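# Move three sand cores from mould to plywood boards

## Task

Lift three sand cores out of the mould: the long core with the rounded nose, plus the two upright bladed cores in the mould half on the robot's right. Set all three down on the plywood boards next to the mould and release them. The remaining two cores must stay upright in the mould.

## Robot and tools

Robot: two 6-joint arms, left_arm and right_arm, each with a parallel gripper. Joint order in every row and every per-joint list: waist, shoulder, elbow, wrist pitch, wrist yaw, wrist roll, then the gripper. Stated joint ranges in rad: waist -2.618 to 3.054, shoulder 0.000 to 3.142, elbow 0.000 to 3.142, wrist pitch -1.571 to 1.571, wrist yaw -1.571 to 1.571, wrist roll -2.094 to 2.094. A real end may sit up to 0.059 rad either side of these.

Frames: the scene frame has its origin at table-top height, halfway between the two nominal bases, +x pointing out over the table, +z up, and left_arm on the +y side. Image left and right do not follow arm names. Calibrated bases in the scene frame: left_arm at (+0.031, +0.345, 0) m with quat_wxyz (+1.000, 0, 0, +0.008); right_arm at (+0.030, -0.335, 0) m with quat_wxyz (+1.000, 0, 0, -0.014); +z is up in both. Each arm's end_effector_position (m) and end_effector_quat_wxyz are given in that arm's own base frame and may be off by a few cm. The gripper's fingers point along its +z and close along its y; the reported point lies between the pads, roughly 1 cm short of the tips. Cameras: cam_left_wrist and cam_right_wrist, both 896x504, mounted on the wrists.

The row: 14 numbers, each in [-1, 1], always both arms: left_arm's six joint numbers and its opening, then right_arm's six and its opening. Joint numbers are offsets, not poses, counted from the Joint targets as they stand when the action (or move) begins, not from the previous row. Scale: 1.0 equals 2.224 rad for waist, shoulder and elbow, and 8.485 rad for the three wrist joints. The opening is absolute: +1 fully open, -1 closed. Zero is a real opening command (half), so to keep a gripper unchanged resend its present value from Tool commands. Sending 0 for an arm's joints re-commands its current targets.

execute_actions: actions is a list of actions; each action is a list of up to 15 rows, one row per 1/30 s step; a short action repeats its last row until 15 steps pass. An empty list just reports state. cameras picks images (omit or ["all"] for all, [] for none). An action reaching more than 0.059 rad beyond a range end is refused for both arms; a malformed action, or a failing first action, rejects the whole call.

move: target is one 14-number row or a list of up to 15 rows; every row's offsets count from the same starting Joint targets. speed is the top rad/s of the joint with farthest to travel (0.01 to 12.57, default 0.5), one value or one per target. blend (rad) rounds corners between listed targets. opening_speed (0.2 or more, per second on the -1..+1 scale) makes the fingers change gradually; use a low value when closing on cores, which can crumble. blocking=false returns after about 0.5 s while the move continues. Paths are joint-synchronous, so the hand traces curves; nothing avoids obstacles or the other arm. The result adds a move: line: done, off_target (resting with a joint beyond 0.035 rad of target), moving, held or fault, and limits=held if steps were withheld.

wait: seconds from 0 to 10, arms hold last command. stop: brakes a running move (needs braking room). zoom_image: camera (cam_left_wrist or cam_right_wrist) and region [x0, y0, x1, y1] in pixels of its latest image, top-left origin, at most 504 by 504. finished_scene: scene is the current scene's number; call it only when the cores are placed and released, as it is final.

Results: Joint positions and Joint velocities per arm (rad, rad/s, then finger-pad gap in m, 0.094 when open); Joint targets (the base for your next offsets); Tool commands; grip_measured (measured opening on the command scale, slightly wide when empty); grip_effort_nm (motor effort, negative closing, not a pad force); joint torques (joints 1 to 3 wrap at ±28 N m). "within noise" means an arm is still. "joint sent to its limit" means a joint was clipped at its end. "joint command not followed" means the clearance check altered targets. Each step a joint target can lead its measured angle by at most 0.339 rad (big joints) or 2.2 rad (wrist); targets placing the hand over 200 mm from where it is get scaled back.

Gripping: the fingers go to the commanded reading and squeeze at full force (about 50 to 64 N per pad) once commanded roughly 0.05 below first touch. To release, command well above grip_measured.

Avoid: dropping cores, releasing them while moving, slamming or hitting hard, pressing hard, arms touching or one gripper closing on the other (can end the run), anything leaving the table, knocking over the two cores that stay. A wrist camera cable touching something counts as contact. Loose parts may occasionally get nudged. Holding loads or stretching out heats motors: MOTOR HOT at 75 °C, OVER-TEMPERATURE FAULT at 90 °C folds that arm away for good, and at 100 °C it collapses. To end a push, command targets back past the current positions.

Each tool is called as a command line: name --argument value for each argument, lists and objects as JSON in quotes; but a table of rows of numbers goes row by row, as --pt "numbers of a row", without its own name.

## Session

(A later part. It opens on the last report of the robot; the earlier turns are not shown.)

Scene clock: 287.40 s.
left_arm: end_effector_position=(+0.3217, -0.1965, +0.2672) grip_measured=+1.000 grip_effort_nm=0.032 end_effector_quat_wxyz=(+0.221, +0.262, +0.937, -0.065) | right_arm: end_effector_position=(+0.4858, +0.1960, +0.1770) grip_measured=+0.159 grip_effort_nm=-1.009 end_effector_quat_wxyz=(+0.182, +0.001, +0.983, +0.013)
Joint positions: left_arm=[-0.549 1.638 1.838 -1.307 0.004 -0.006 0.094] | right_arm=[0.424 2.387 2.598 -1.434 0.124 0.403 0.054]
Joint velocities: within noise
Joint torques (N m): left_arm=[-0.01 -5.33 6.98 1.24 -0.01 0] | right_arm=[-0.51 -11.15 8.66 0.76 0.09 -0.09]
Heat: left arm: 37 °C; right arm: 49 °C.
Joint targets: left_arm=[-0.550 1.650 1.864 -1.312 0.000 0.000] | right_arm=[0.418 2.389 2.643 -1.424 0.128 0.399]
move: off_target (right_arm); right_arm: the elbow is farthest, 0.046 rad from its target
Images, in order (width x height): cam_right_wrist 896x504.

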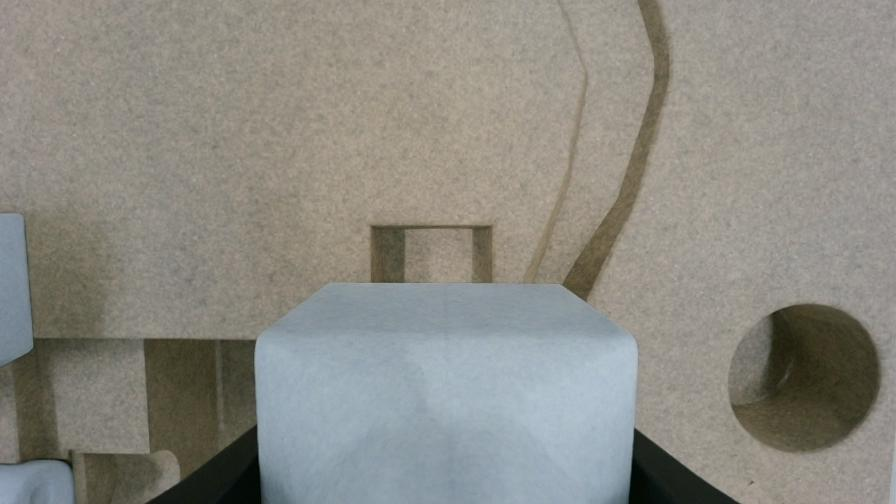

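move --pt "0 0 0 0 0 0 1 0 -0.3098 -0.4042 0.0389 0 0 -0.1" --pt "0 0 0 0 0 0 1 -0.188 -0.5333 -0.6223 0.0669 -0.0151 -0.047 -0.1" --speed '[0.4,0.8]' --blend 0.1 --cameras '["cam_right_wrist"]'

move --target '[0,0,0,0,0,0,1,-0.2675,0.1037,-0.4173,0.2129,-0.0911,0.0153,-0.1]' --speed 0.7 --cameras '["cam_right_wrist"]'

Scene clock: 314.13 s.
left_arm: end_effector_position=(+0.3217, -0.1965, +0.2672) grip_measured=+1.000 grip_effort_nm=0.032 end_effector_quat_wxyz=(+0.221, +0.262, +0.937, -0.065) | right_arm: end_effector_position=(+0.3296, +0.0008, +0.2403) grip_measured=+0.159 grip_effort_nm=-1.004 end_effector_quat_wxyz=(+0.331, +0.003, +0.944, -0.001)
Joint positions: left_arm=[-0.549 1.638 1.838 -1.307 0.004 -0.006 0.094] | right_arm=[0.003 1.228 1.257 -0.925 0.007 0.008 0.054]
Joint velocities: within noise
Joint torques (N m): left_arm=[-0.03 -5.29 6.97 1.24 -0.04 0.02] | right_arm=[-0.31 -5.34 5.94 1.73 -0.08 -0.14]
Heat: left arm: 37 °C; right arm: 50 °C.
Joint targets: left_arm=[-0.550 1.650 1.864 -1.312 0.000 0.000] | right_arm=[0.000 1.203 1.259 -0.857 0.000 0.000]
move: off_target (right_arm); right_arm: the wrist pitch is farthest, 0.069 rad from its target
Images, in order (width x height): cam_right_wrist 896x504.

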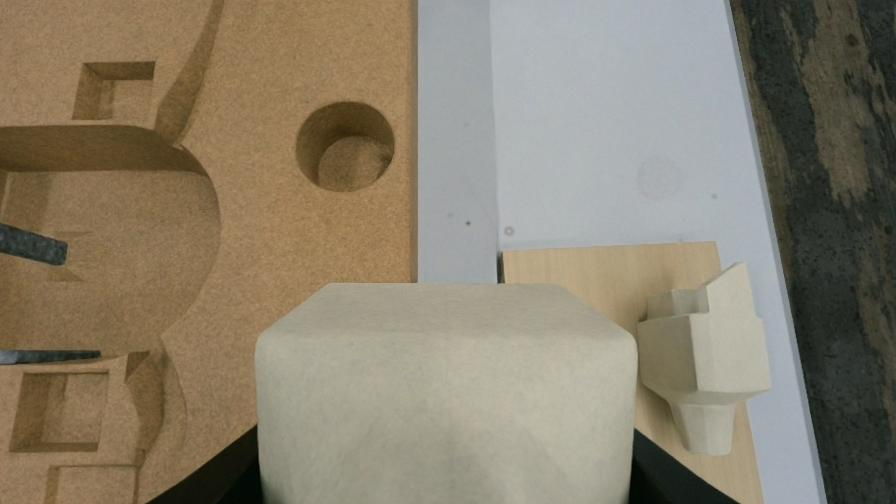

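Scene clock: 317.53 s.
left_arm: end_effector_position=(+0.3217, -0.1965, +0.2672) grip_measured=+1.000 grip_effort_nm=0.027 end_effector_quat_wxyz=(+0.221, +0.262, +0.937, -0.065) | right_arm: end_effector_position=(+0.3522, -0.0871, +0.1377) grip_measured=+0.159 grip_effort_nm=-1.004 end_effector_quat_wxyz=(+0.621, +0.047, +0.767, +0.155)
Joint positions: left_arm=[-0.549 1.638 1.838 -1.307 0.004 -0.006 0.094] | right_arm=[-0.589 1.438 0.327 0.861 -0.756 0.132 0.054]
Joint velocities: within noise
Joint torques (N m): left_arm=[-0.01 -5.37 6.95 1.25 0.01 0] | right_arm=[-0.55 -4.16 4.93 2.21 -0.26 -0.06]
Heat: left arm: 37 °C; right arm: 47 °C.
Joint targets: left_arm=[-0.550 1.650 1.864 -1.312 0.000 0.000] | right_arm=[-0.595 1.433 0.331 0.950 -0.773 0.130]
move: off_target (right_arm); right_arm: the wrist pitch is farthest, 0.089 rad from its target
Images, in order (width x height): cam_right_wrist 896x504.

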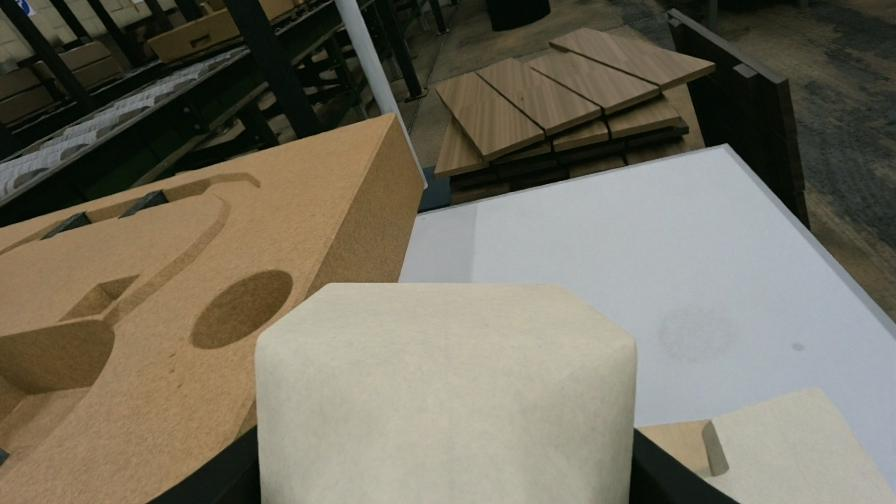

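move --target '[0,0,0,0,0,0,1,0.0531,0.0773,-0.0364,0.0265,0.0178,0.0018,-0.1]' --speed 0.2 --cameras '["cam_right_wrist"]'

Scene clock: 328.27 s.
left_arm: end_effector_position=(+0.3216, -0.1965, +0.2672) grip_measured=+1.000 grip_effort_nm=0.027 end_effector_quat_wxyz=(+0.220, +0.262, +0.937, -0.065) | right_arm: end_effector_position=(+0.3555, -0.0684, +0.0961) grip_measured=+0.159 grip_effort_nm=-1.004 end_effector_quat_wxyz=(+0.606, +0.061, +0.780, +0.145)
Joint positions: left_arm=[-0.549 1.638 1.838 -1.307 0.004 -0.006 0.094] | right_arm=[-0.484 1.608 0.247 1.083 -0.623 0.147 0.054]
Joint velocities: within noise
Joint torques (N m): left_arm=[-0.06 -5.39 6.94 1.23 -0.02 0] | right_arm=[0.62 -4.46 3.75 2.31 -0.11 -0.06]
Heat: left arm: 37 °C; right arm: 42 °C.
Joint targets: left_arm=[-0.550 1.650 1.864 -1.313 0.000 0.000] | right_arm=[-0.477 1.605 0.250 1.174 -0.622 0.145]
move: off_target (right_arm); right_arm: the wrist pitch is farthest, 0.092 rad from its target
Images, in order (width x height): cam_right_wrist 896x504.

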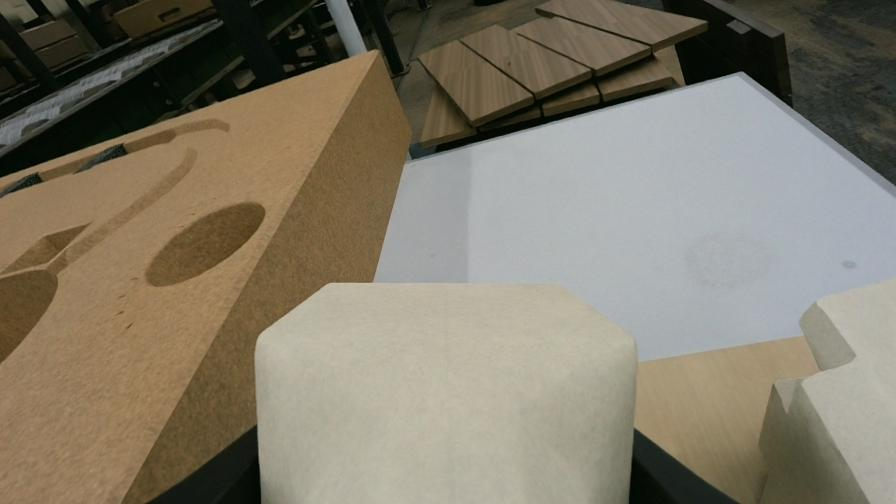

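move --target '[0,0,0,0,0,0,1,0,0.0863,-0.009,0.0251,0,0,-0.1]' --speed 0.1 --cameras '["cam_right_wrist"]'

Scene clock: 333.53 s.
left_arm: end_effector_position=(+0.3216, -0.1965, +0.2672) grip_measured=+1.000 grip_effort_nm=0.022 end_effector_quat_wxyz=(+0.220, +0.262, +0.937, -0.065) | right_arm: end_effector_position=(+0.3563, -0.0690, +0.0729) grip_measured=+0.159 grip_effort_nm=-1.004 end_effector_quat_wxyz=(+0.608, +0.060, +0.779, +0.144)
Joint positions: left_arm=[-0.549 1.638 1.838 -1.307 0.004 -0.006 0.094] | right_arm=[-0.484 1.797 0.231 1.292 -0.622 0.148 0.054]
Joint velocities: within noise
Joint torques (N m): left_arm=[-0.1 -5.33 6.91 1.25 -0.02 0] | right_arm=[0.62 -4.74 2.58 2.35 -0.1 -0.07]
Heat: left arm: 37 °C; right arm: 42 °C.
Joint targets: left_arm=[-0.550 1.650 1.864 -1.313 0.000 0.000] | right_arm=[-0.477 1.797 0.230 1.388 -0.622 0.145]
move: off_target (right_arm); right_arm: the wrist pitch is farthest, 0.095 rad from its target
Images, in order (width x height): cam_right_wrist 896x504.

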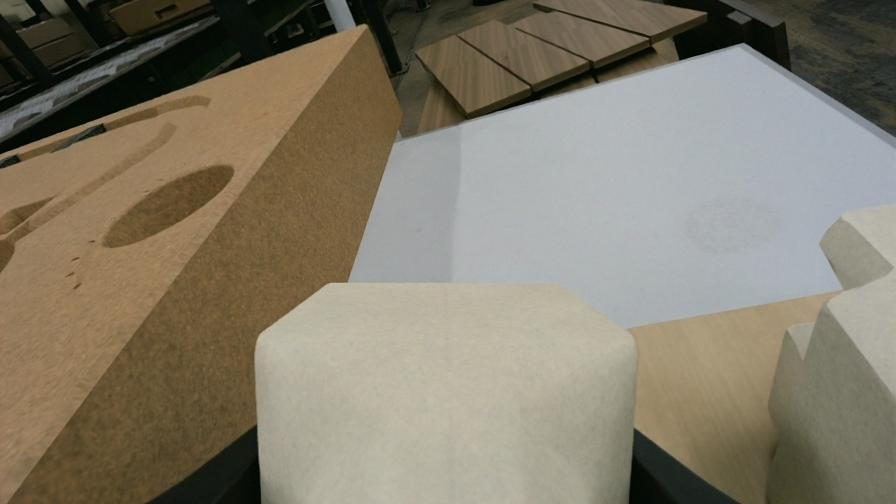

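move --target '[0,0,0,0,0,0,1,0,0.036,-0.003,0.0095,0,0,-0.1]' --speed 0.1 --cameras '["cam_right_wrist"]'

Scene clock: 336.33 s.
left_arm: end_effector_position=(+0.3216, -0.1965, +0.2672) grip_measured=+1.000 grip_effort_nm=0.022 end_effector_quat_wxyz=(+0.220, +0.262, +0.937, -0.065) | right_arm: end_effector_position=(+0.3578, -0.0697, +0.0711) grip_measured=+0.159 grip_effort_nm=-1.004 end_effector_quat_wxyz=(+0.620, +0.054, +0.770, +0.139)
Joint positions: left_arm=[-0.549 1.638 1.838 -1.307 0.004 -0.006 0.094] | right_arm=[-0.484 1.87 0.228 1.403 -0.622 0.149 0.054]
Joint velocities: within noise
Joint torques (N m): left_arm=[-0.03 -5.35 6.98 1.23 -0.02 0] | right_arm=[0.62 -4.44 1.92 2.05 -0.08 -0.09]
Heat: left arm: 37 °C; right arm: 42 °C.
Joint targets: left_arm=[-0.550 1.650 1.864 -1.313 0.000 0.000] | right_arm=[-0.477 1.877 0.224 1.468 -0.622 0.145]
move: off_target (right_arm); right_arm: the wrist pitch is farthest, 0.066 rad from its target
Images, in order (width x height): cam_right_wrist 896x504.

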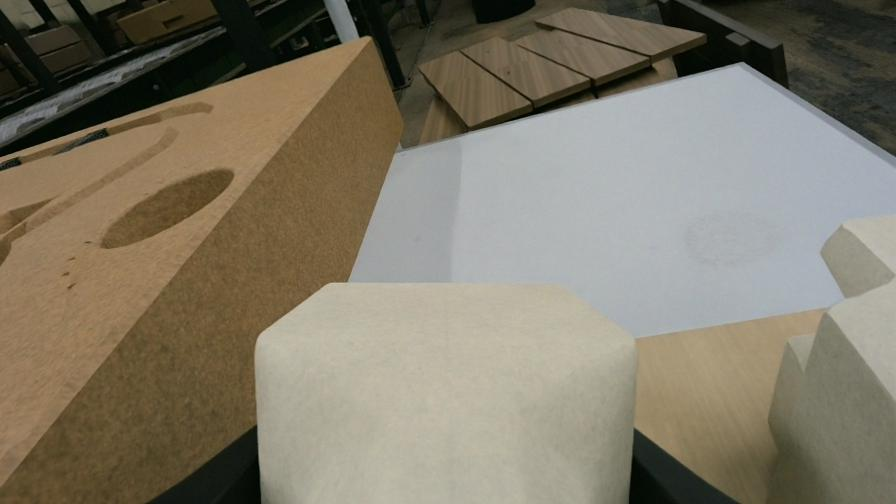

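move --pt "0 0 0 0 0 0 1 0 0 0 0 0 0 0.17" --pt "0 0 0 0 0 0 1 0 0 0 0 0 0 0.185" --pt "0 0 0 0 0 0 1 0 0 0 0 0 0 0.2" --opening_speed 0.2 --cameras '["cam_right_wrist"]'

Scene clock: 340.83 s.
left_arm: end_effector_position=(+0.3216, -0.1965, +0.2672) grip_measured=+1.000 grip_effort_nm=0.032 end_effector_quat_wxyz=(+0.220, +0.262, +0.937, -0.065) | right_arm: end_effector_position=(+0.3563, -0.0690, +0.0674) grip_measured=+0.198 grip_effort_nm=0.149 end_effector_quat_wxyz=(+0.615, +0.057, +0.774, +0.142)
Joint positions: left_arm=[-0.549 1.638 1.838 -1.307 0.004 -0.006 0.094] | right_arm=[-0.484 1.877 0.223 1.401 -0.622 0.151 0.056]
Joint velocities: within noise
Joint torques (N m): left_arm=[-0.05 -5.29 6.93 1.24 -0.01 0] | right_arm=[0.61 -4.98 2.17 2.08 -0.1 -0.1]
Heat: left arm: 37 °C; right arm: 43 °C.
Joint targets: left_arm=[-0.550 1.650 1.864 -1.313 0.000 0.000] | right_arm=[-0.477 1.877 0.223 1.468 -0.622 0.145]
move: off_target (right_arm); target 2's new numbers were sent with right_arm's wrist pitch 0.065 rad from that target; target 3's new numbers were sent with right_arm's wrist pitch 0.065 rad from that target; right_arm: the wrist pitch is farthest, 0.067 rad from its target
Images, in order (width x height): cam_right_wrist 896x504.

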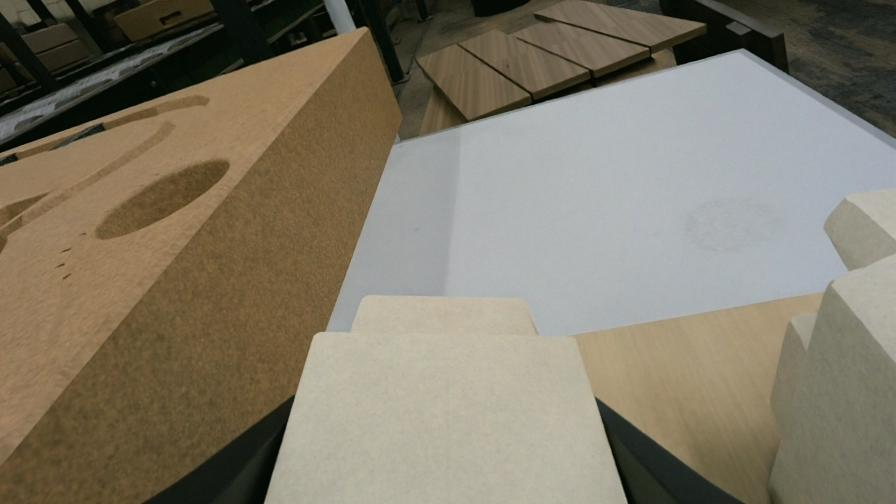

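move --target '[0,0,0,0,0,0,1,0,0,0,0,0,0,0.4]' --opening_speed 0.3 --cameras '["cam_right_wrist"]'

move --target '[0,0,0,0,0,0,1,0,-0.1223,0.0121,-0.0346,0,0,0.4]' --speed 0.3 --cameras '["cam_right_wrist"]'

Scene clock: 344.83 s.
left_arm: end_effector_position=(+0.3216, -0.1965, +0.2672) grip_measured=+1.000 grip_effort_nm=0.027 end_effector_quat_wxyz=(+0.220, +0.262, +0.937, -0.065) | right_arm: end_effector_position=(+0.3567, -0.0694, +0.0688) grip_measured=+0.397 grip_effort_nm=0.178 end_effector_quat_wxyz=(+0.618, +0.056, +0.772, +0.140)
Joint positions: left_arm=[-0.549 1.638 1.838 -1.307 0.004 -0.006 0.094] | right_arm=[-0.484 1.877 0.223 1.408 -0.621 0.151 0.066]
Joint velocities: within noise
Joint torques (N m): left_arm=[-0.03 -5.42 7.02 1.23 0 -0.01] | right_arm=[0.61 -5 2.18 2 -0.11 -0.11]
Heat: left arm: 37 °C; right arm: 43 °C.
Joint targets: left_arm=[-0.550 1.650 1.864 -1.313 0.000 0.000] | right_arm=[-0.477 1.877 0.223 1.468 -0.622 0.145]
move: off_target (right_arm); right_arm: the wrist pitch is farthest, 0.060 rad from its target
Images, in order (width x height): cam_right_wrist 896x504.

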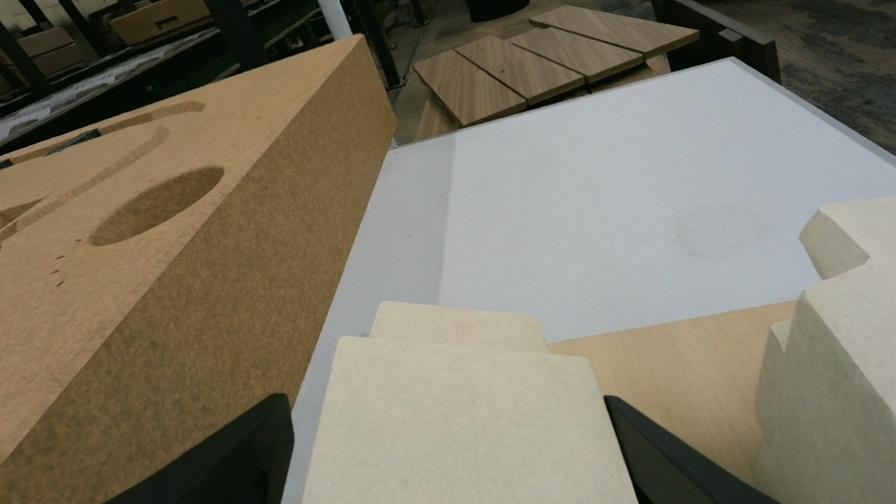

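Scene clock: 346.53 s.
left_arm: end_effector_position=(+0.3216, -0.1965, +0.2672) grip_measured=+1.000 grip_effort_nm=0.027 end_effector_quat_wxyz=(+0.220, +0.262, +0.937, -0.065) | right_arm: end_effector_position=(+0.3555, -0.0688, +0.1055) grip_measured=+0.397 grip_effort_nm=0.178 end_effector_quat_wxyz=(+0.628, +0.050, +0.764, +0.136)
Joint positions: left_arm=[-0.549 1.638 1.838 -1.307 0.004 -0.006 0.094] | right_arm=[-0.484 1.625 0.23 1.179 -0.621 0.151 0.066]
Joint velocities: within noise
Joint torques (N m): left_arm=[-0.09 -5.34 7.02 1.24 -0.01 -0.01] | right_arm=[0.59 -5.81 5.03 1.45 -0.09 -0.1]
Heat: left arm: 37 °C; right arm: 43 °C.
Joint targets: left_arm=[-0.550 1.650 1.864 -1.313 0.000 0.000] | right_arm=[-0.477 1.606 0.250 1.175 -0.622 0.145]
move: done
Images, in order (width x height): cam_right_wrist 896x504.

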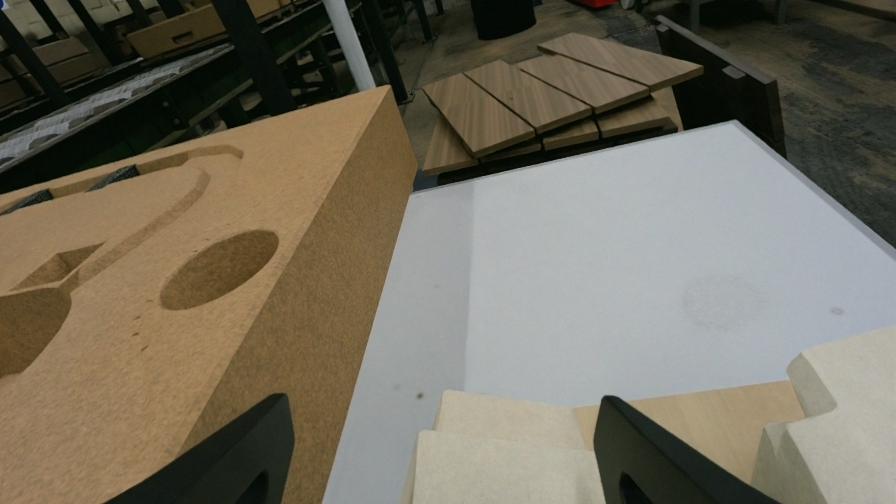

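move --pt "0 0.05 0.01 0.0190 0 0 1 0 -0.115 0.1124 -0.0678 0 0 0.4" --pt "-0.002 0.107 0.0193 0.0391 0 0 1 0.2145 -0.1812 0.4537 -0.2394 0.0733 -0.0171 0.4" --speed 0.8 --blend 0.1

Scene clock: 368.70 s.
left_arm: end_effector_position=(+0.4087, -0.2498, +0.2259) grip_measured=+1.000 grip_effort_nm=0.027 end_effector_quat_wxyz=(+0.277, +0.258, +0.922, -0.081) | right_arm: end_effector_position=(+0.3395, -0.0001, +0.2453) grip_measured=+0.397 grip_effort_nm=0.168 end_effector_quat_wxyz=(+0.360, +0.005, +0.933, +0.003)
Joint positions: left_arm=[-0.549 1.869 1.878 -0.996 0.004 -0.006 0.094] | right_arm=[-0.007 1.217 1.23 -0.848 -0.007 0.007 0.066]
Joint velocities: within noise
Joint torques (N m): left_arm=[-0.36 -7.28 7.68 1.66 -0.03 0] | right_arm=[0.61 -4.45 8.21 1.09 0.07 -0.12]
Heat: left arm: 37 °C; right arm: 41 °C.
Joint targets: left_arm=[-0.555 1.888 1.906 -0.981 0.000 0.000] | right_arm=[0.000 1.202 1.259 -0.857 0.000 0.000]
move: done

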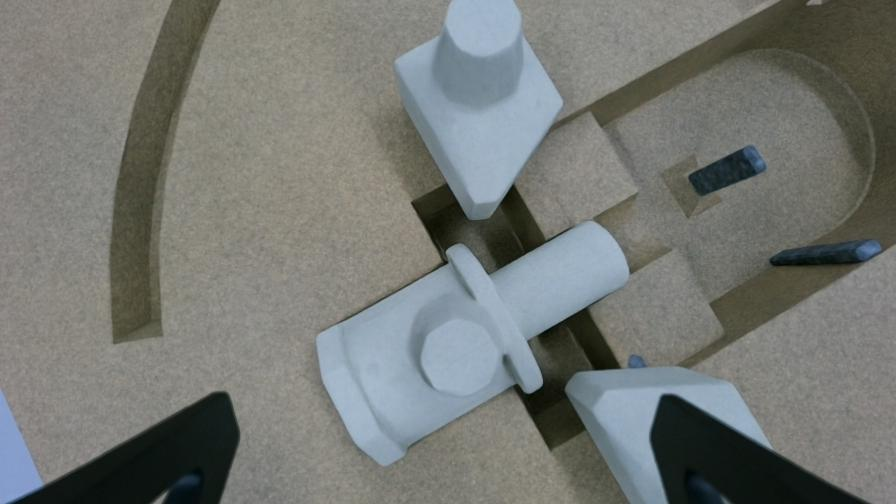

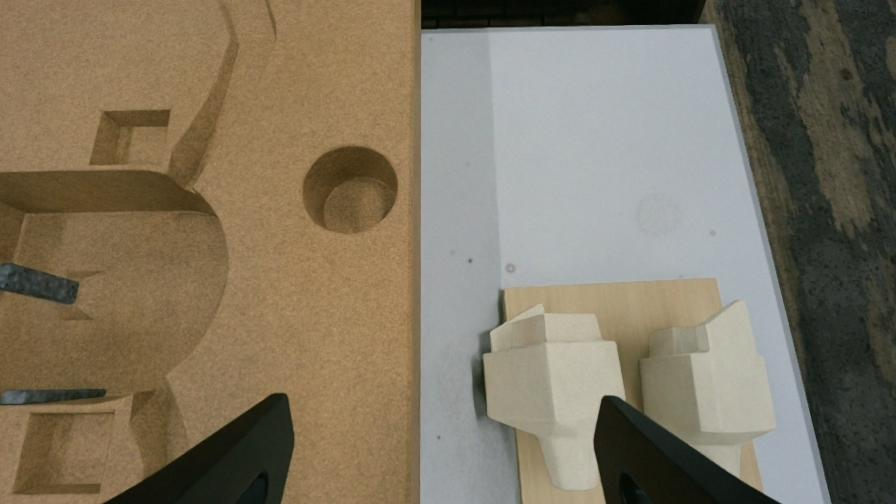

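move --target '[-0.0045,0.1142,0.165,-0.0413,0,0.1197,0.2,0,0,0,0,0,0,0.4]' --speed 0.6 --cameras '["cam_left_wrist"]'

Scene clock: 381.87 s.
left_arm: end_effector_position=(+0.4118, -0.2553, +0.2042) grip_measured=+0.202 grip_effort_nm=-0.066 end_effector_quat_wxyz=(+0.184, +0.692, +0.697, +0.042) | right_arm: end_effector_position=(+0.3392, -0.0002, +0.2450) grip_measured=+0.397 grip_effort_nm=0.178 end_effector_quat_wxyz=(+0.359, +0.005, +0.933, +0.003)
Joint positions: left_arm=[-0.557 2.119 2.248 -1.321 0.001 1.008 0.056] | right_arm=[-0.007 1.217 1.23 -0.849 -0.006 0.006 0.066]
Joint velocities: within noise
Joint torques (N m): left_arm=[-0.61 -8.46 6.95 1.05 0 0.01] | right_arm=[0.61 -4.42 8.23 1.1 0.05 -0.11]
Heat: left arm: 37 °C; right arm: 39 °C.
Joint targets: left_arm=[-0.565 2.142 2.274 -1.331 0.000 1.015] | right_arm=[0.000 1.202 1.259 -0.857 0.000 0.000]
move: done
Images, in order (width x height): cam_left_wrist 896x504.

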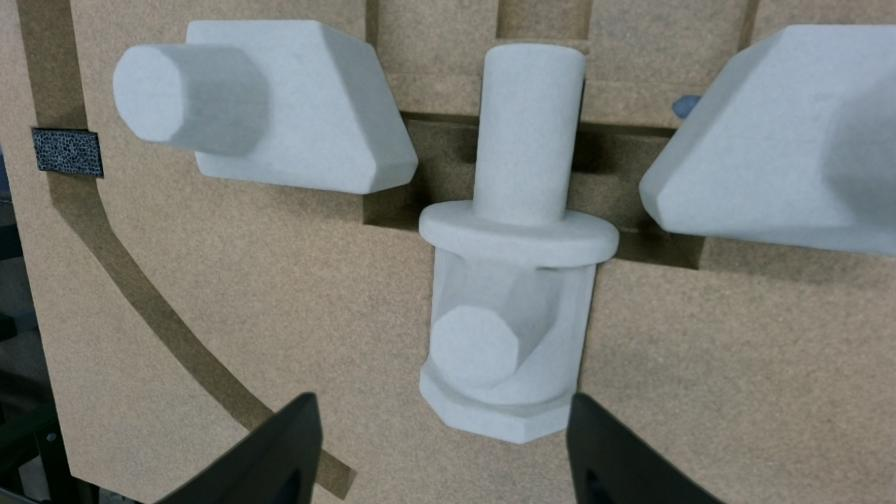

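move --target '[0,0.0915,0.0841,-0.0193,0,0,0.2,0,0,0,0,0,0,0.4]' --speed 0.15 --cameras '["cam_left_wrist"]'

Scene clock: 386.23 s.
left_arm: end_effector_position=(+0.4129, -0.2559, +0.1552) grip_measured=+0.202 grip_effort_nm=-0.071 end_effector_quat_wxyz=(+0.097, +0.702, +0.705, +0.022) | right_arm: end_effector_position=(+0.3392, -0.0002, +0.2449) grip_measured=+0.397 grip_effort_nm=0.173 end_effector_quat_wxyz=(+0.359, +0.005, +0.933, +0.003)
Joint positions: left_arm=[-0.557 2.321 2.434 -1.484 0.001 1.009 0.056] | right_arm=[-0.007 1.217 1.23 -0.85 -0.006 0.006 0.066]
Joint velocities: within noise
Joint torques (N m): left_arm=[-0.61 -9.5 6.89 0.7 0.01 0] | right_arm=[0.59 -4.44 8.21 1.1 0.05 -0.11]
Heat: left arm: 37 °C; right arm: 39 °C.
Joint targets: left_arm=[-0.565 2.345 2.460 -1.495 0.000 1.015] | right_arm=[0.000 1.202 1.259 -0.857 0.000 0.000]
move: done
Images, in order (width x height): cam_left_wrist 896x504.

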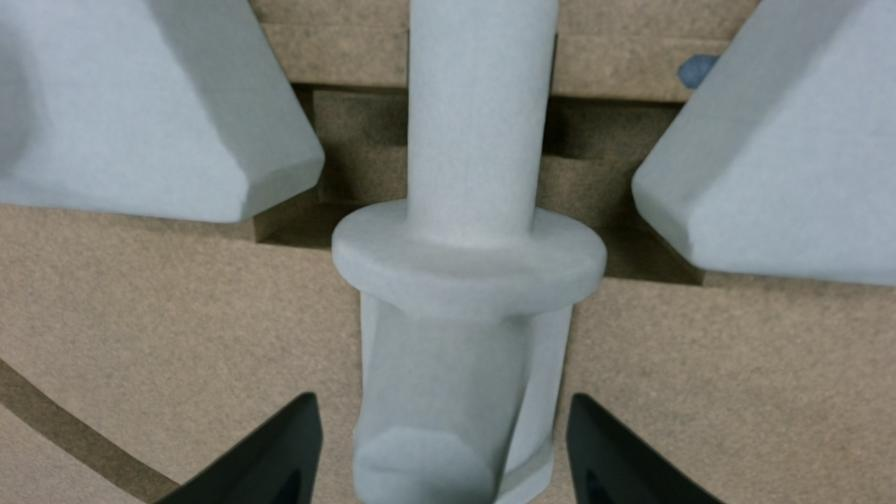

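move --pt "0 0.0072 0 0 0 0 0.2 0 0 0 0 0 0 0.4" --pt "0 0.0072 0 0 0 0 -0.75 0 0 0 0 0 0 0.4" --speed 0.1 --opening_speed 0.3 --cameras '["cam_left_wrist"]'

Scene clock: 393.77 s.
left_arm: end_effector_position=(+0.4137, -0.2562, +0.1491) grip_measured=-0.266 grip_effort_nm=-0.999 end_effector_quat_wxyz=(+0.091, +0.702, +0.706, +0.021) | right_arm: end_effector_position=(+0.3391, -0.0002, +0.2449) grip_measured=+0.397 grip_effort_nm=0.168 end_effector_quat_wxyz=(+0.359, +0.005, +0.933, +0.003)
Joint positions: left_arm=[-0.557 2.336 2.437 -1.485 0 1.009 0.035] | right_arm=[-0.007 1.217 1.23 -0.85 -0.006 0.006 0.066]
Joint velocities: within noise
Joint torques (N m): left_arm=[-0.55 -9.52 6.56 0.68 0.04 0.02] | right_arm=[0.59 -4.42 8.21 1.1 0.05 -0.11]
Heat: left arm: 37 °C; right arm: 39 °C.
Joint targets: left_arm=[-0.565 2.362 2.461 -1.495 0.000 1.015] | right_arm=[0.000 1.202 1.259 -0.857 0.000 0.000]
move: done
Images, in order (width x height): cam_left_wrist 896x504.

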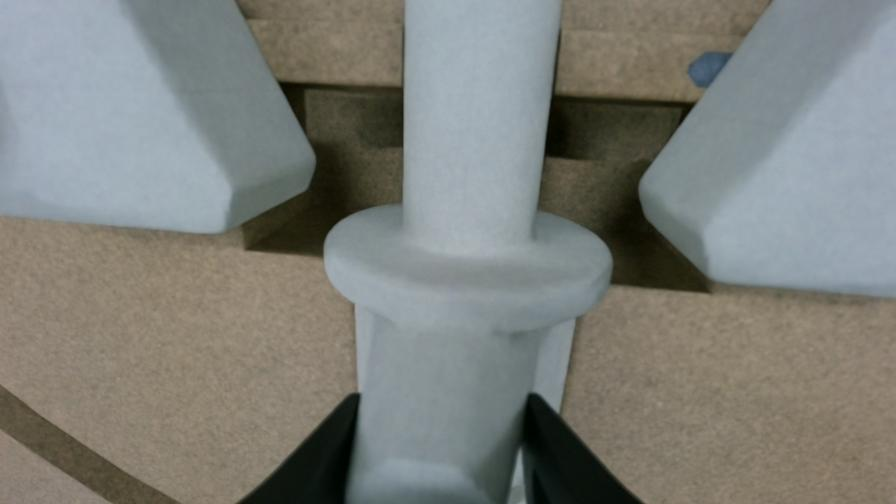

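move --pt "0 -0.0175 0.0238 -0.0031 0 0 -0.75 0 0 0 0 0 0 0.4" --pt "0 -0.0836 -0.0567 0.0137 0 0 -0.75 0 0 0 0 0 0 0.4" --pt "0 -0.2127 -0.1951 0.0303 0 0 -0.75 0 0 0 0 0 0 0.4" --speed '[0.08,0.12,0.3]' --blend 0.02

Scene clock: 403.37 s.
left_arm: end_effector_position=(+0.3790, -0.2328, +0.2006) grip_measured=-0.266 grip_effort_nm=-1.004 end_effector_quat_wxyz=(+0.162, +0.697, +0.697, +0.042) | right_arm: end_effector_position=(+0.3391, -0.0002, +0.2449) grip_measured=+0.397 grip_effort_nm=0.173 end_effector_quat_wxyz=(+0.359, +0.005, +0.933, +0.003)
Joint positions: left_arm=[-0.557 1.965 2.018 -1.287 -0.009 1.016 0.034] | right_arm=[-0.007 1.217 1.23 -0.85 -0.006 0.006 0.066]
Joint velocities: within noise
Joint torques (N m): left_arm=[-0.53 -14.84 5.52 1.58 0.14 -0.06] | right_arm=[0.59 -4.44 8.21 1.1 0.05 -0.11]
Heat: left arm: 39 °C; right arm: 39 °C.
Joint targets: left_arm=[-0.565 1.888 2.026 -1.238 0.000 1.015] | right_arm=[0.000 1.202 1.259 -0.857 0.000 0.000]
move: off_target (left_arm); left_arm: the shoulder is farthest, 0.076 rad from its target

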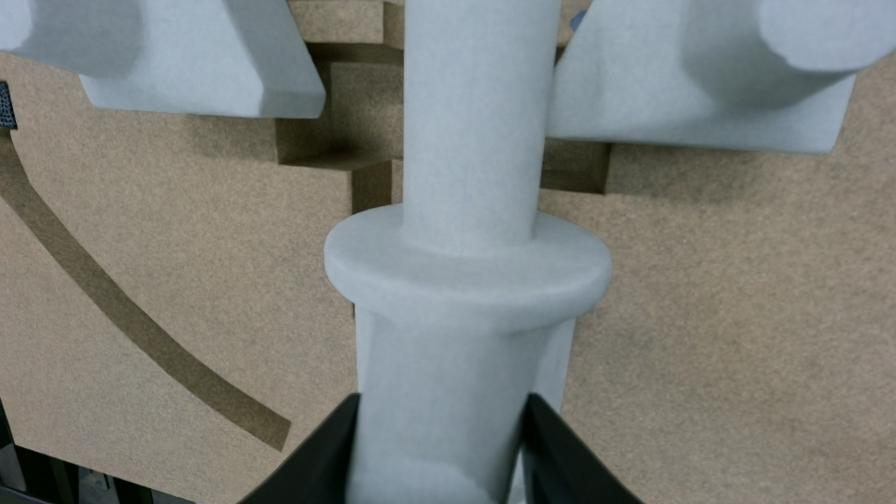

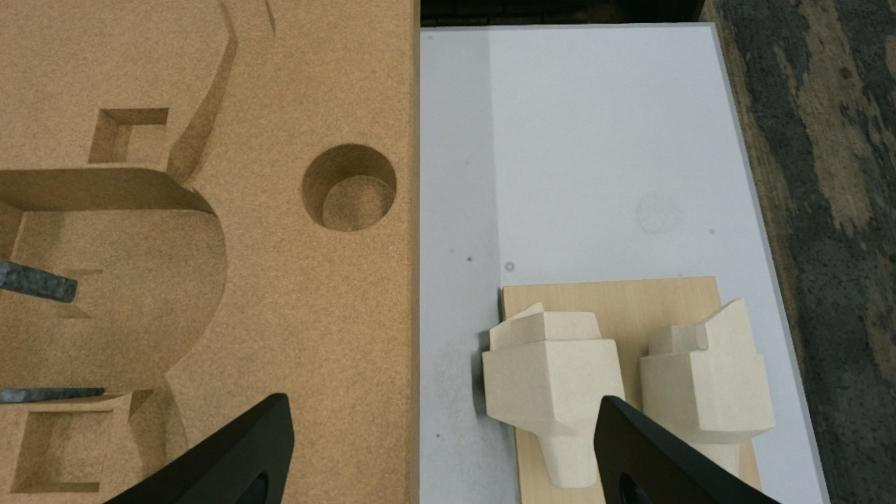

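move --target '[0,-0.08,-0.0625,-0.0046,0,0,-0.75,0,0,0,0,0,0,0.4]' --speed 0.2 --cameras '["cam_left_wrist"]'

Scene clock: 409.00 s.
left_arm: end_effector_position=(+0.3383, -0.2074, +0.2274) grip_measured=-0.266 grip_effort_nm=-0.999 end_effector_quat_wxyz=(+0.167, +0.696, +0.697, +0.044) | right_arm: end_effector_position=(+0.3390, -0.0002, +0.2448) grip_measured=+0.397 grip_effort_nm=0.173 end_effector_quat_wxyz=(+0.359, +0.005, +0.933, +0.003)
Joint positions: left_arm=[-0.557 1.779 1.879 -1.323 -0.009 1.015 0.034] | right_arm=[-0.007 1.217 1.23 -0.85 -0.006 0.006 0.066]
Joint velocities: within noise
Joint torques (N m): left_arm=[-0.55 -12.72 5.55 1.59 0.13 -0.07] | right_arm=[0.64 -4.45 8.21 1.1 0.05 -0.1]
Heat: left arm: 43 °C; right arm: 39 °C.
Joint targets: left_arm=[-0.565 1.711 1.888 -1.277 0.000 1.015] | right_arm=[0.000 1.202 1.259 -0.857 0.000 0.000]
move: off_target (left_arm); left_arm: the shoulder is farthest, 0.069 rad from its target
Images, in order (width x height): cam_left_wrist 896x504.

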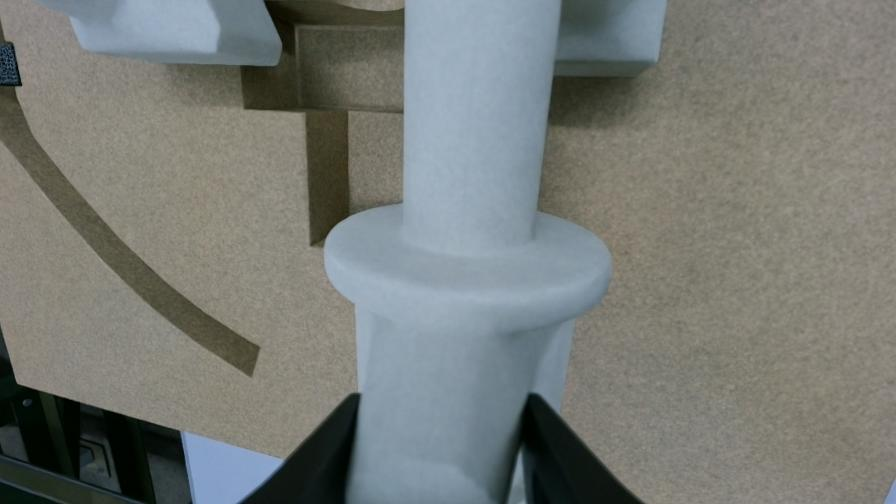

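move --pt "0.3817 0.0164 -0.0304 -0.0264 -0.0148 -0.0853 -0.75 0 0 0 0 0 0 0.4" --pt "0.3817 -0.0009 -0.1236 -0.0064 -0.0148 -0.0853 -0.75 0 0 0 0 0 0 0.4" --speed '[0.5,0.3]' --cameras '["cam_left_wrist"]'

Scene clock: 427.03 s.
left_arm: end_effector_position=(+0.3191, +0.1171, +0.1477) grip_measured=-0.266 grip_effort_nm=-0.999 end_effector_quat_wxyz=(+0.010, +0.004, +0.998, +0.065) | right_arm: end_effector_position=(+0.3390, -0.0002, +0.2448) grip_measured=+0.397 grip_effort_nm=0.173 end_effector_quat_wxyz=(+0.359, +0.005, +0.933, +0.003)
Joint positions: left_arm=[0.287 1.775 1.604 -1.342 -0.118 0.298 0.034] | right_arm=[-0.007 1.217 1.23 -0.85 -0.006 0.006 0.066]
Joint velocities: within noise
Joint torques (N m): left_arm=[-0.14 -12.33 5.27 0.66 -0.14 -0.14] | right_arm=[0.62 -4.41 8.21 1.1 0.06 -0.11]
Heat: left arm: 46 °C; right arm: 39 °C.
Joint targets: left_arm=[0.284 1.708 1.613 -1.331 -0.126 0.291] | right_arm=[0.000 1.202 1.259 -0.857 0.000 0.000]
move: off_target (left_arm); left_arm: the shoulder is farthest, 0.066 rad from its target
Images, in order (width x height): cam_left_wrist 896x504.

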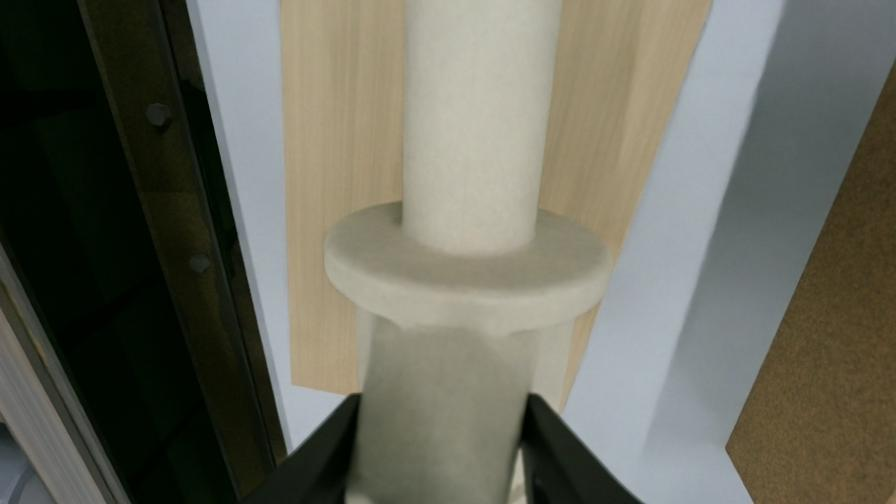

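move --target '[0,-0.027,-0.0508,0.0131,0,0,-0.75,0,0,0,0,0,0,0.4]' --speed 0.15 --cameras '["cam_left_wrist"]'

Scene clock: 436.67 s.
left_arm: end_effector_position=(+0.3164, +0.1163, +0.1387) grip_measured=-0.266 grip_effort_nm=-1.004 end_effector_quat_wxyz=(+0.034, +0.002, +0.997, +0.072) | right_arm: end_effector_position=(+0.3390, -0.0002, +0.2448) grip_measured=+0.397 grip_effort_nm=0.173 end_effector_quat_wxyz=(+0.359, +0.005, +0.933, +0.003)
Joint positions: left_arm=[0.287 1.714 1.492 -1.241 -0.118 0.298 0.034] | right_arm=[-0.007 1.217 1.23 -0.85 -0.006 0.006 0.066]
Joint velocities: within noise
Joint torques (N m): left_arm=[-0.21 -11.86 5.33 0.86 -0.12 -0.15] | right_arm=[0.61 -4.45 8.21 1.11 0.05 -0.11]
Heat: left arm: 46 °C; right arm: 39 °C.
Joint targets: left_arm=[0.284 1.648 1.499 -1.220 -0.126 0.291] | right_arm=[0.000 1.202 1.259 -0.857 0.000 0.000]
move: off_target (left_arm); left_arm: the shoulder is farthest, 0.067 rad from its target
Images, in order (width x height): cam_left_wrist 896x504.

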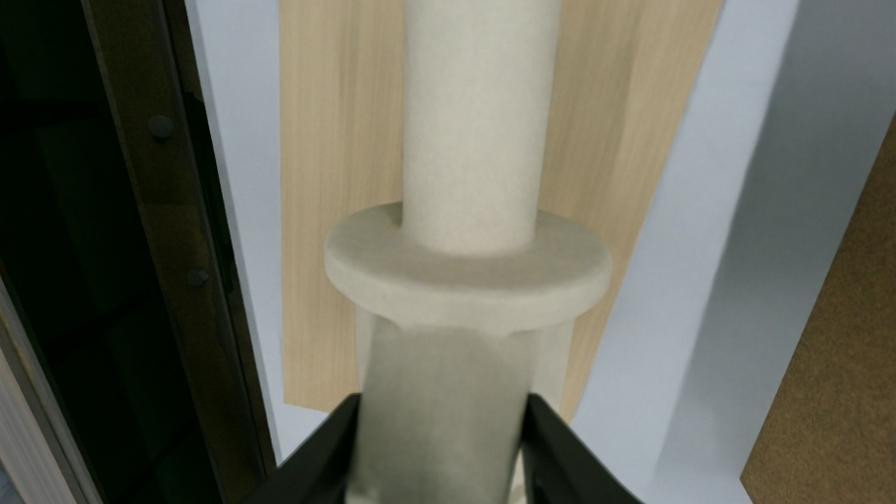

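move --target '[0,0,-0.036,0.0124,0,0,-0.75,0,0,0,0,0,0,0.4]' --speed 0.1 --cameras '["cam_left_wrist"]'

move --target '[0,0,-0.018,0.0044,0,0,-0.75,0,0,0,0,0,0,0.4]' --speed 0.08 --cameras '["cam_left_wrist"]'

Scene clock: 442.17 s.
left_arm: end_effector_position=(+0.3206, +0.1176, +0.1195) grip_measured=-0.266 grip_effort_nm=-0.994 end_effector_quat_wxyz=(+0.045, +0.002, +0.996, +0.075) | right_arm: end_effector_position=(+0.3390, -0.0002, +0.2448) grip_measured=+0.397 grip_effort_nm=0.178 end_effector_quat_wxyz=(+0.359, +0.005, +0.933, +0.003)
Joint positions: left_arm=[0.287 1.713 1.412 -1.141 -0.118 0.298 0.034] | right_arm=[-0.007 1.217 1.23 -0.85 -0.006 0.006 0.066]
Joint velocities: within noise
Joint torques (N m): left_arm=[-0.21 -11.78 5.44 0.96 -0.12 -0.13] | right_arm=[0.62 -4.46 8.23 1.1 0.05 -0.11]
Heat: left arm: 45 °C; right arm: 39 °C.
Joint targets: left_arm=[0.284 1.648 1.420 -1.115 -0.126 0.291] | right_arm=[0.000 1.202 1.259 -0.857 0.000 0.000]
move: off_target (left_arm); left_arm: the shoulder is farthest, 0.065 rad from its target
Images, in order (width x height): cam_left_wrist 896x504.

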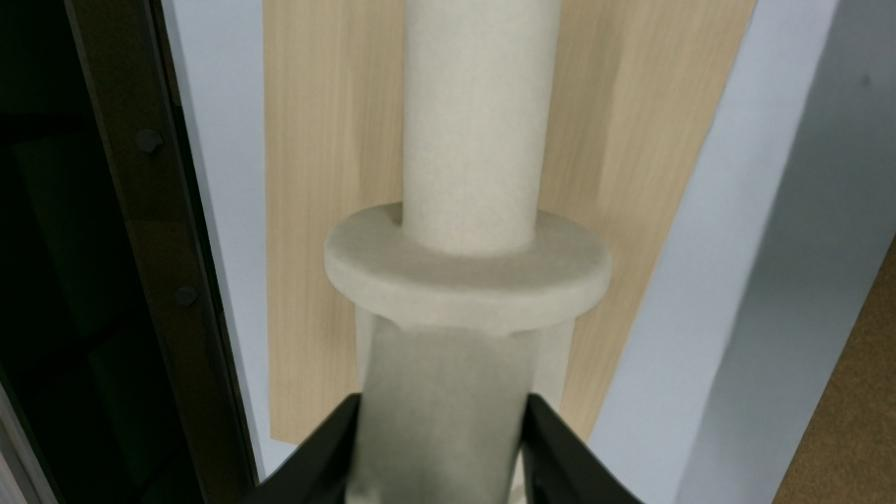

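Scene clock: 442.93 s.
left_arm: end_effector_position=(+0.3185, +0.1169, +0.1134) grip_measured=-0.266 grip_effort_nm=-1.009 end_effector_quat_wxyz=(+0.046, +0.002, +0.996, +0.075) | right_arm: end_effector_position=(+0.3390, -0.0002, +0.2448) grip_measured=+0.397 grip_effort_nm=0.173 end_effector_quat_wxyz=(+0.359, +0.005, +0.933, +0.003)
Joint positions: left_arm=[0.287 1.704 1.377 -1.113 -0.118 0.298 0.034] | right_arm=[-0.007 1.217 1.23 -0.85 -0.006 0.006 0.066]
Joint velocities: within noise
Joint torques (N m): left_arm=[-0.2 -10.96 4.92 1.06 -0.14 -0.12] | right_arm=[0.61 -4.44 8.23 1.1 0.05 -0.11]
Heat: left arm: 45 °C; right arm: 39 °C.
Joint targets: left_arm=[0.284 1.648 1.379 -1.078 -0.126 0.291] | right_arm=[0.000 1.202 1.259 -0.857 0.000 0.000]
move: off_target (left_arm); left_arm: the shoulder is farthest, 0.056 rad from its target
Images, in order (width x height): cam_left_wrist 896x504.

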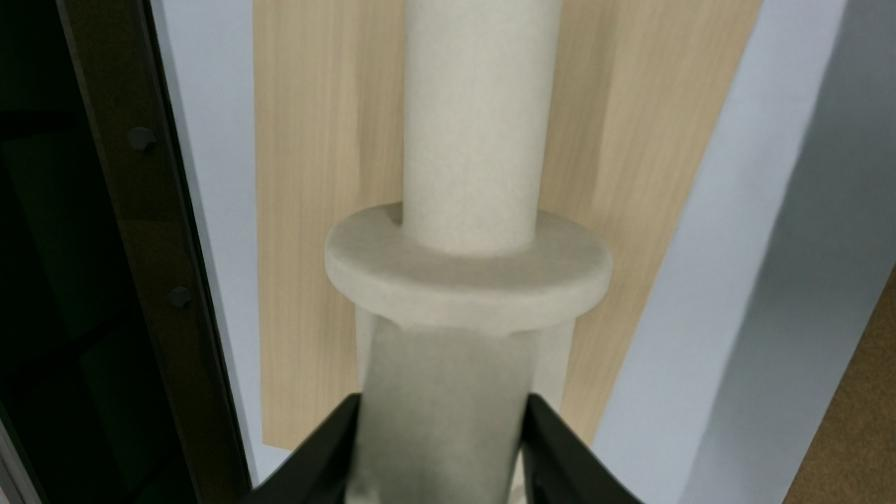

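move --target '[0,0,-0.014,0.0036,0,0,-0.75,0,0,0,0,0,0,0.4]' --speed 0.08 --cameras '["cam_left_wrist"]'

move --target '[0,0,-0.014,0.0036,0,0,-0.75,0,0,0,0,0,0,0.4]' --speed 0.08 --cameras '["cam_left_wrist"]'

Scene clock: 446.23 s.
left_arm: end_effector_position=(+0.3175, +0.1166, +0.1130) grip_measured=-0.266 grip_effort_nm=-1.004 end_effector_quat_wxyz=(+0.053, +0.001, +0.996, +0.077) | right_arm: end_effector_position=(+0.3390, -0.0002, +0.2448) grip_measured=+0.397 grip_effort_nm=0.173 end_effector_quat_wxyz=(+0.359, +0.005, +0.933, +0.003)
Joint positions: left_arm=[0.287 1.687 1.354 -1.092 -0.118 0.298 0.034] | right_arm=[-0.007 1.217 1.23 -0.85 -0.006 0.006 0.066]
Joint velocities: within noise
Joint torques (N m): left_arm=[-0.14 -9.48 4.36 1.19 -0.11 -0.15] | right_arm=[0.61 -4.44 8.2 1.1 0.06 -0.11]
Heat: left arm: 44 °C; right arm: 40 °C.
Joint targets: left_arm=[0.284 1.648 1.348 -1.047 -0.126 0.291] | right_arm=[0.000 1.202 1.259 -0.857 0.000 0.000]
move: off_target (left_arm); left_arm: the wrist pitch is farthest, 0.045 rad from its target
Images, in order (width x height): cam_left_wrist 896x504.

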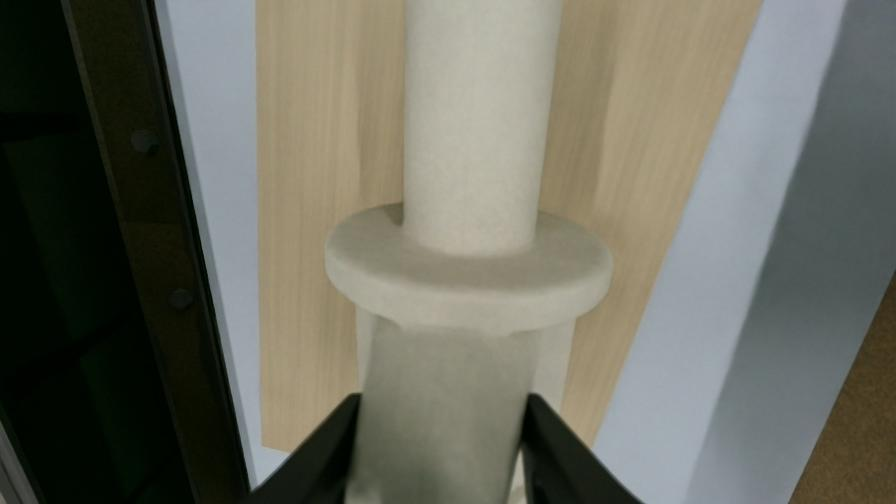

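Scene clock: 446.97 s.
left_arm: end_effector_position=(+0.3166, +0.1163, +0.1125) grip_measured=-0.266 grip_effort_nm=-0.994 end_effector_quat_wxyz=(+0.060, +0.001, +0.995, +0.080) | right_arm: end_effector_position=(+0.3390, -0.0002, +0.2448) grip_measured=+0.397 grip_effort_nm=0.168 end_effector_quat_wxyz=(+0.359, +0.005, +0.933, +0.003)
Joint positions: left_arm=[0.287 1.669 1.331 -1.071 -0.118 0.298 0.034] | right_arm=[-0.007 1.217 1.23 -0.85 -0.006 0.006 0.066]
Joint velocities: within noise
Joint torques (N m): left_arm=[-0.16 -8.13 3.77 1.34 -0.14 -0.14] | right_arm=[0.62 -4.42 8.18 1.1 0.05 -0.11]
Heat: left arm: 44 °C; right arm: 40 °C.
Joint targets: left_arm=[0.284 1.648 1.317 -1.017 -0.126 0.291] | right_arm=[0.000 1.202 1.259 -0.857 0.000 0.000]
move: off_target (left_arm); left_arm: the wrist pitch is farthest, 0.054 rad from its target
Images, in order (width x height): cam_left_wrist 896x504.

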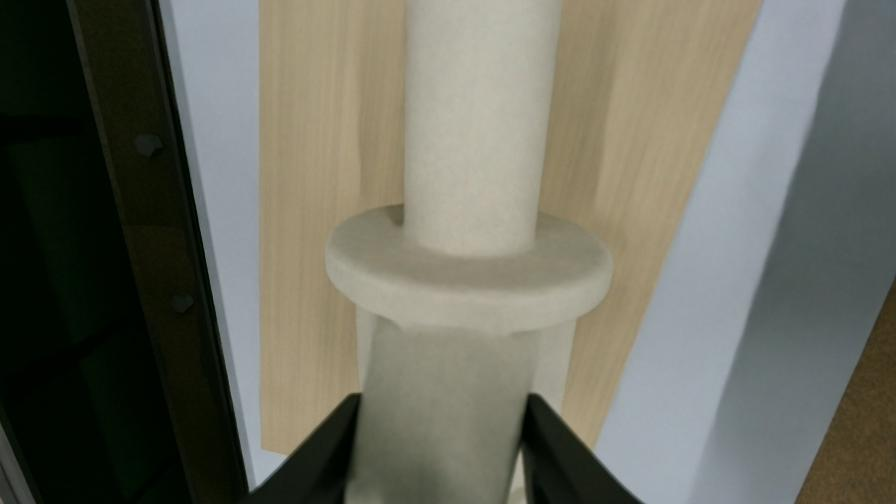

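move --pt "0 0 0 0 0 0 -0.24 0 0 0 0 0 0 0.4" --pt "0 0 0 0 0 0 -0.21 0 0 0 0 0 0 0.4" --pt "0 0 0 0 0 0 0.1 0 0 0 0 0 0 0.4" --opening_speed 0.2 --cameras '["cam_left_wrist"]'

Scene clock: 454.13 s.
left_arm: end_effector_position=(+0.3244, +0.1192, +0.1126) grip_measured=+0.098 grip_effort_nm=0.120 end_effector_quat_wxyz=(+0.076, -0.001, +0.993, +0.086) | right_arm: end_effector_position=(+0.3390, -0.0002, +0.2448) grip_measured=+0.397 grip_effort_nm=0.173 end_effector_quat_wxyz=(+0.359, +0.005, +0.933, +0.003)
Joint positions: left_arm=[0.287 1.669 1.325 -1.03 -0.121 0.298 0.052] | right_arm=[-0.007 1.217 1.23 -0.85 -0.006 0.006 0.066]
Joint velocities: within noise
Joint torques (N m): left_arm=[-0.1 -8.06 4.26 0.95 -0.1 -0.13] | right_arm=[0.61 -4.45 8.23 1.1 0.05 -0.11]
Heat: left arm: 41 °C; right arm: 40 °C.
Joint targets: left_arm=[0.284 1.648 1.317 -1.016 -0.126 0.291] | right_arm=[0.000 1.202 1.259 -0.857 0.000 0.000]
move: done; target 2's new numbers were sent with left_arm's wrist pitch 0.053 rad from that target; target 3's new numbers were sent with left_arm's wrist pitch 0.049 rad from that target
Images, in order (width x height): cam_left_wrist 896x504.

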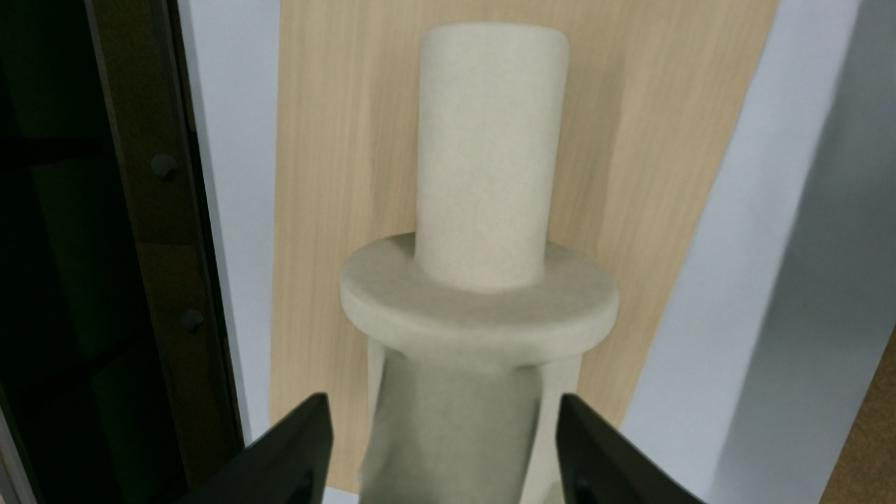

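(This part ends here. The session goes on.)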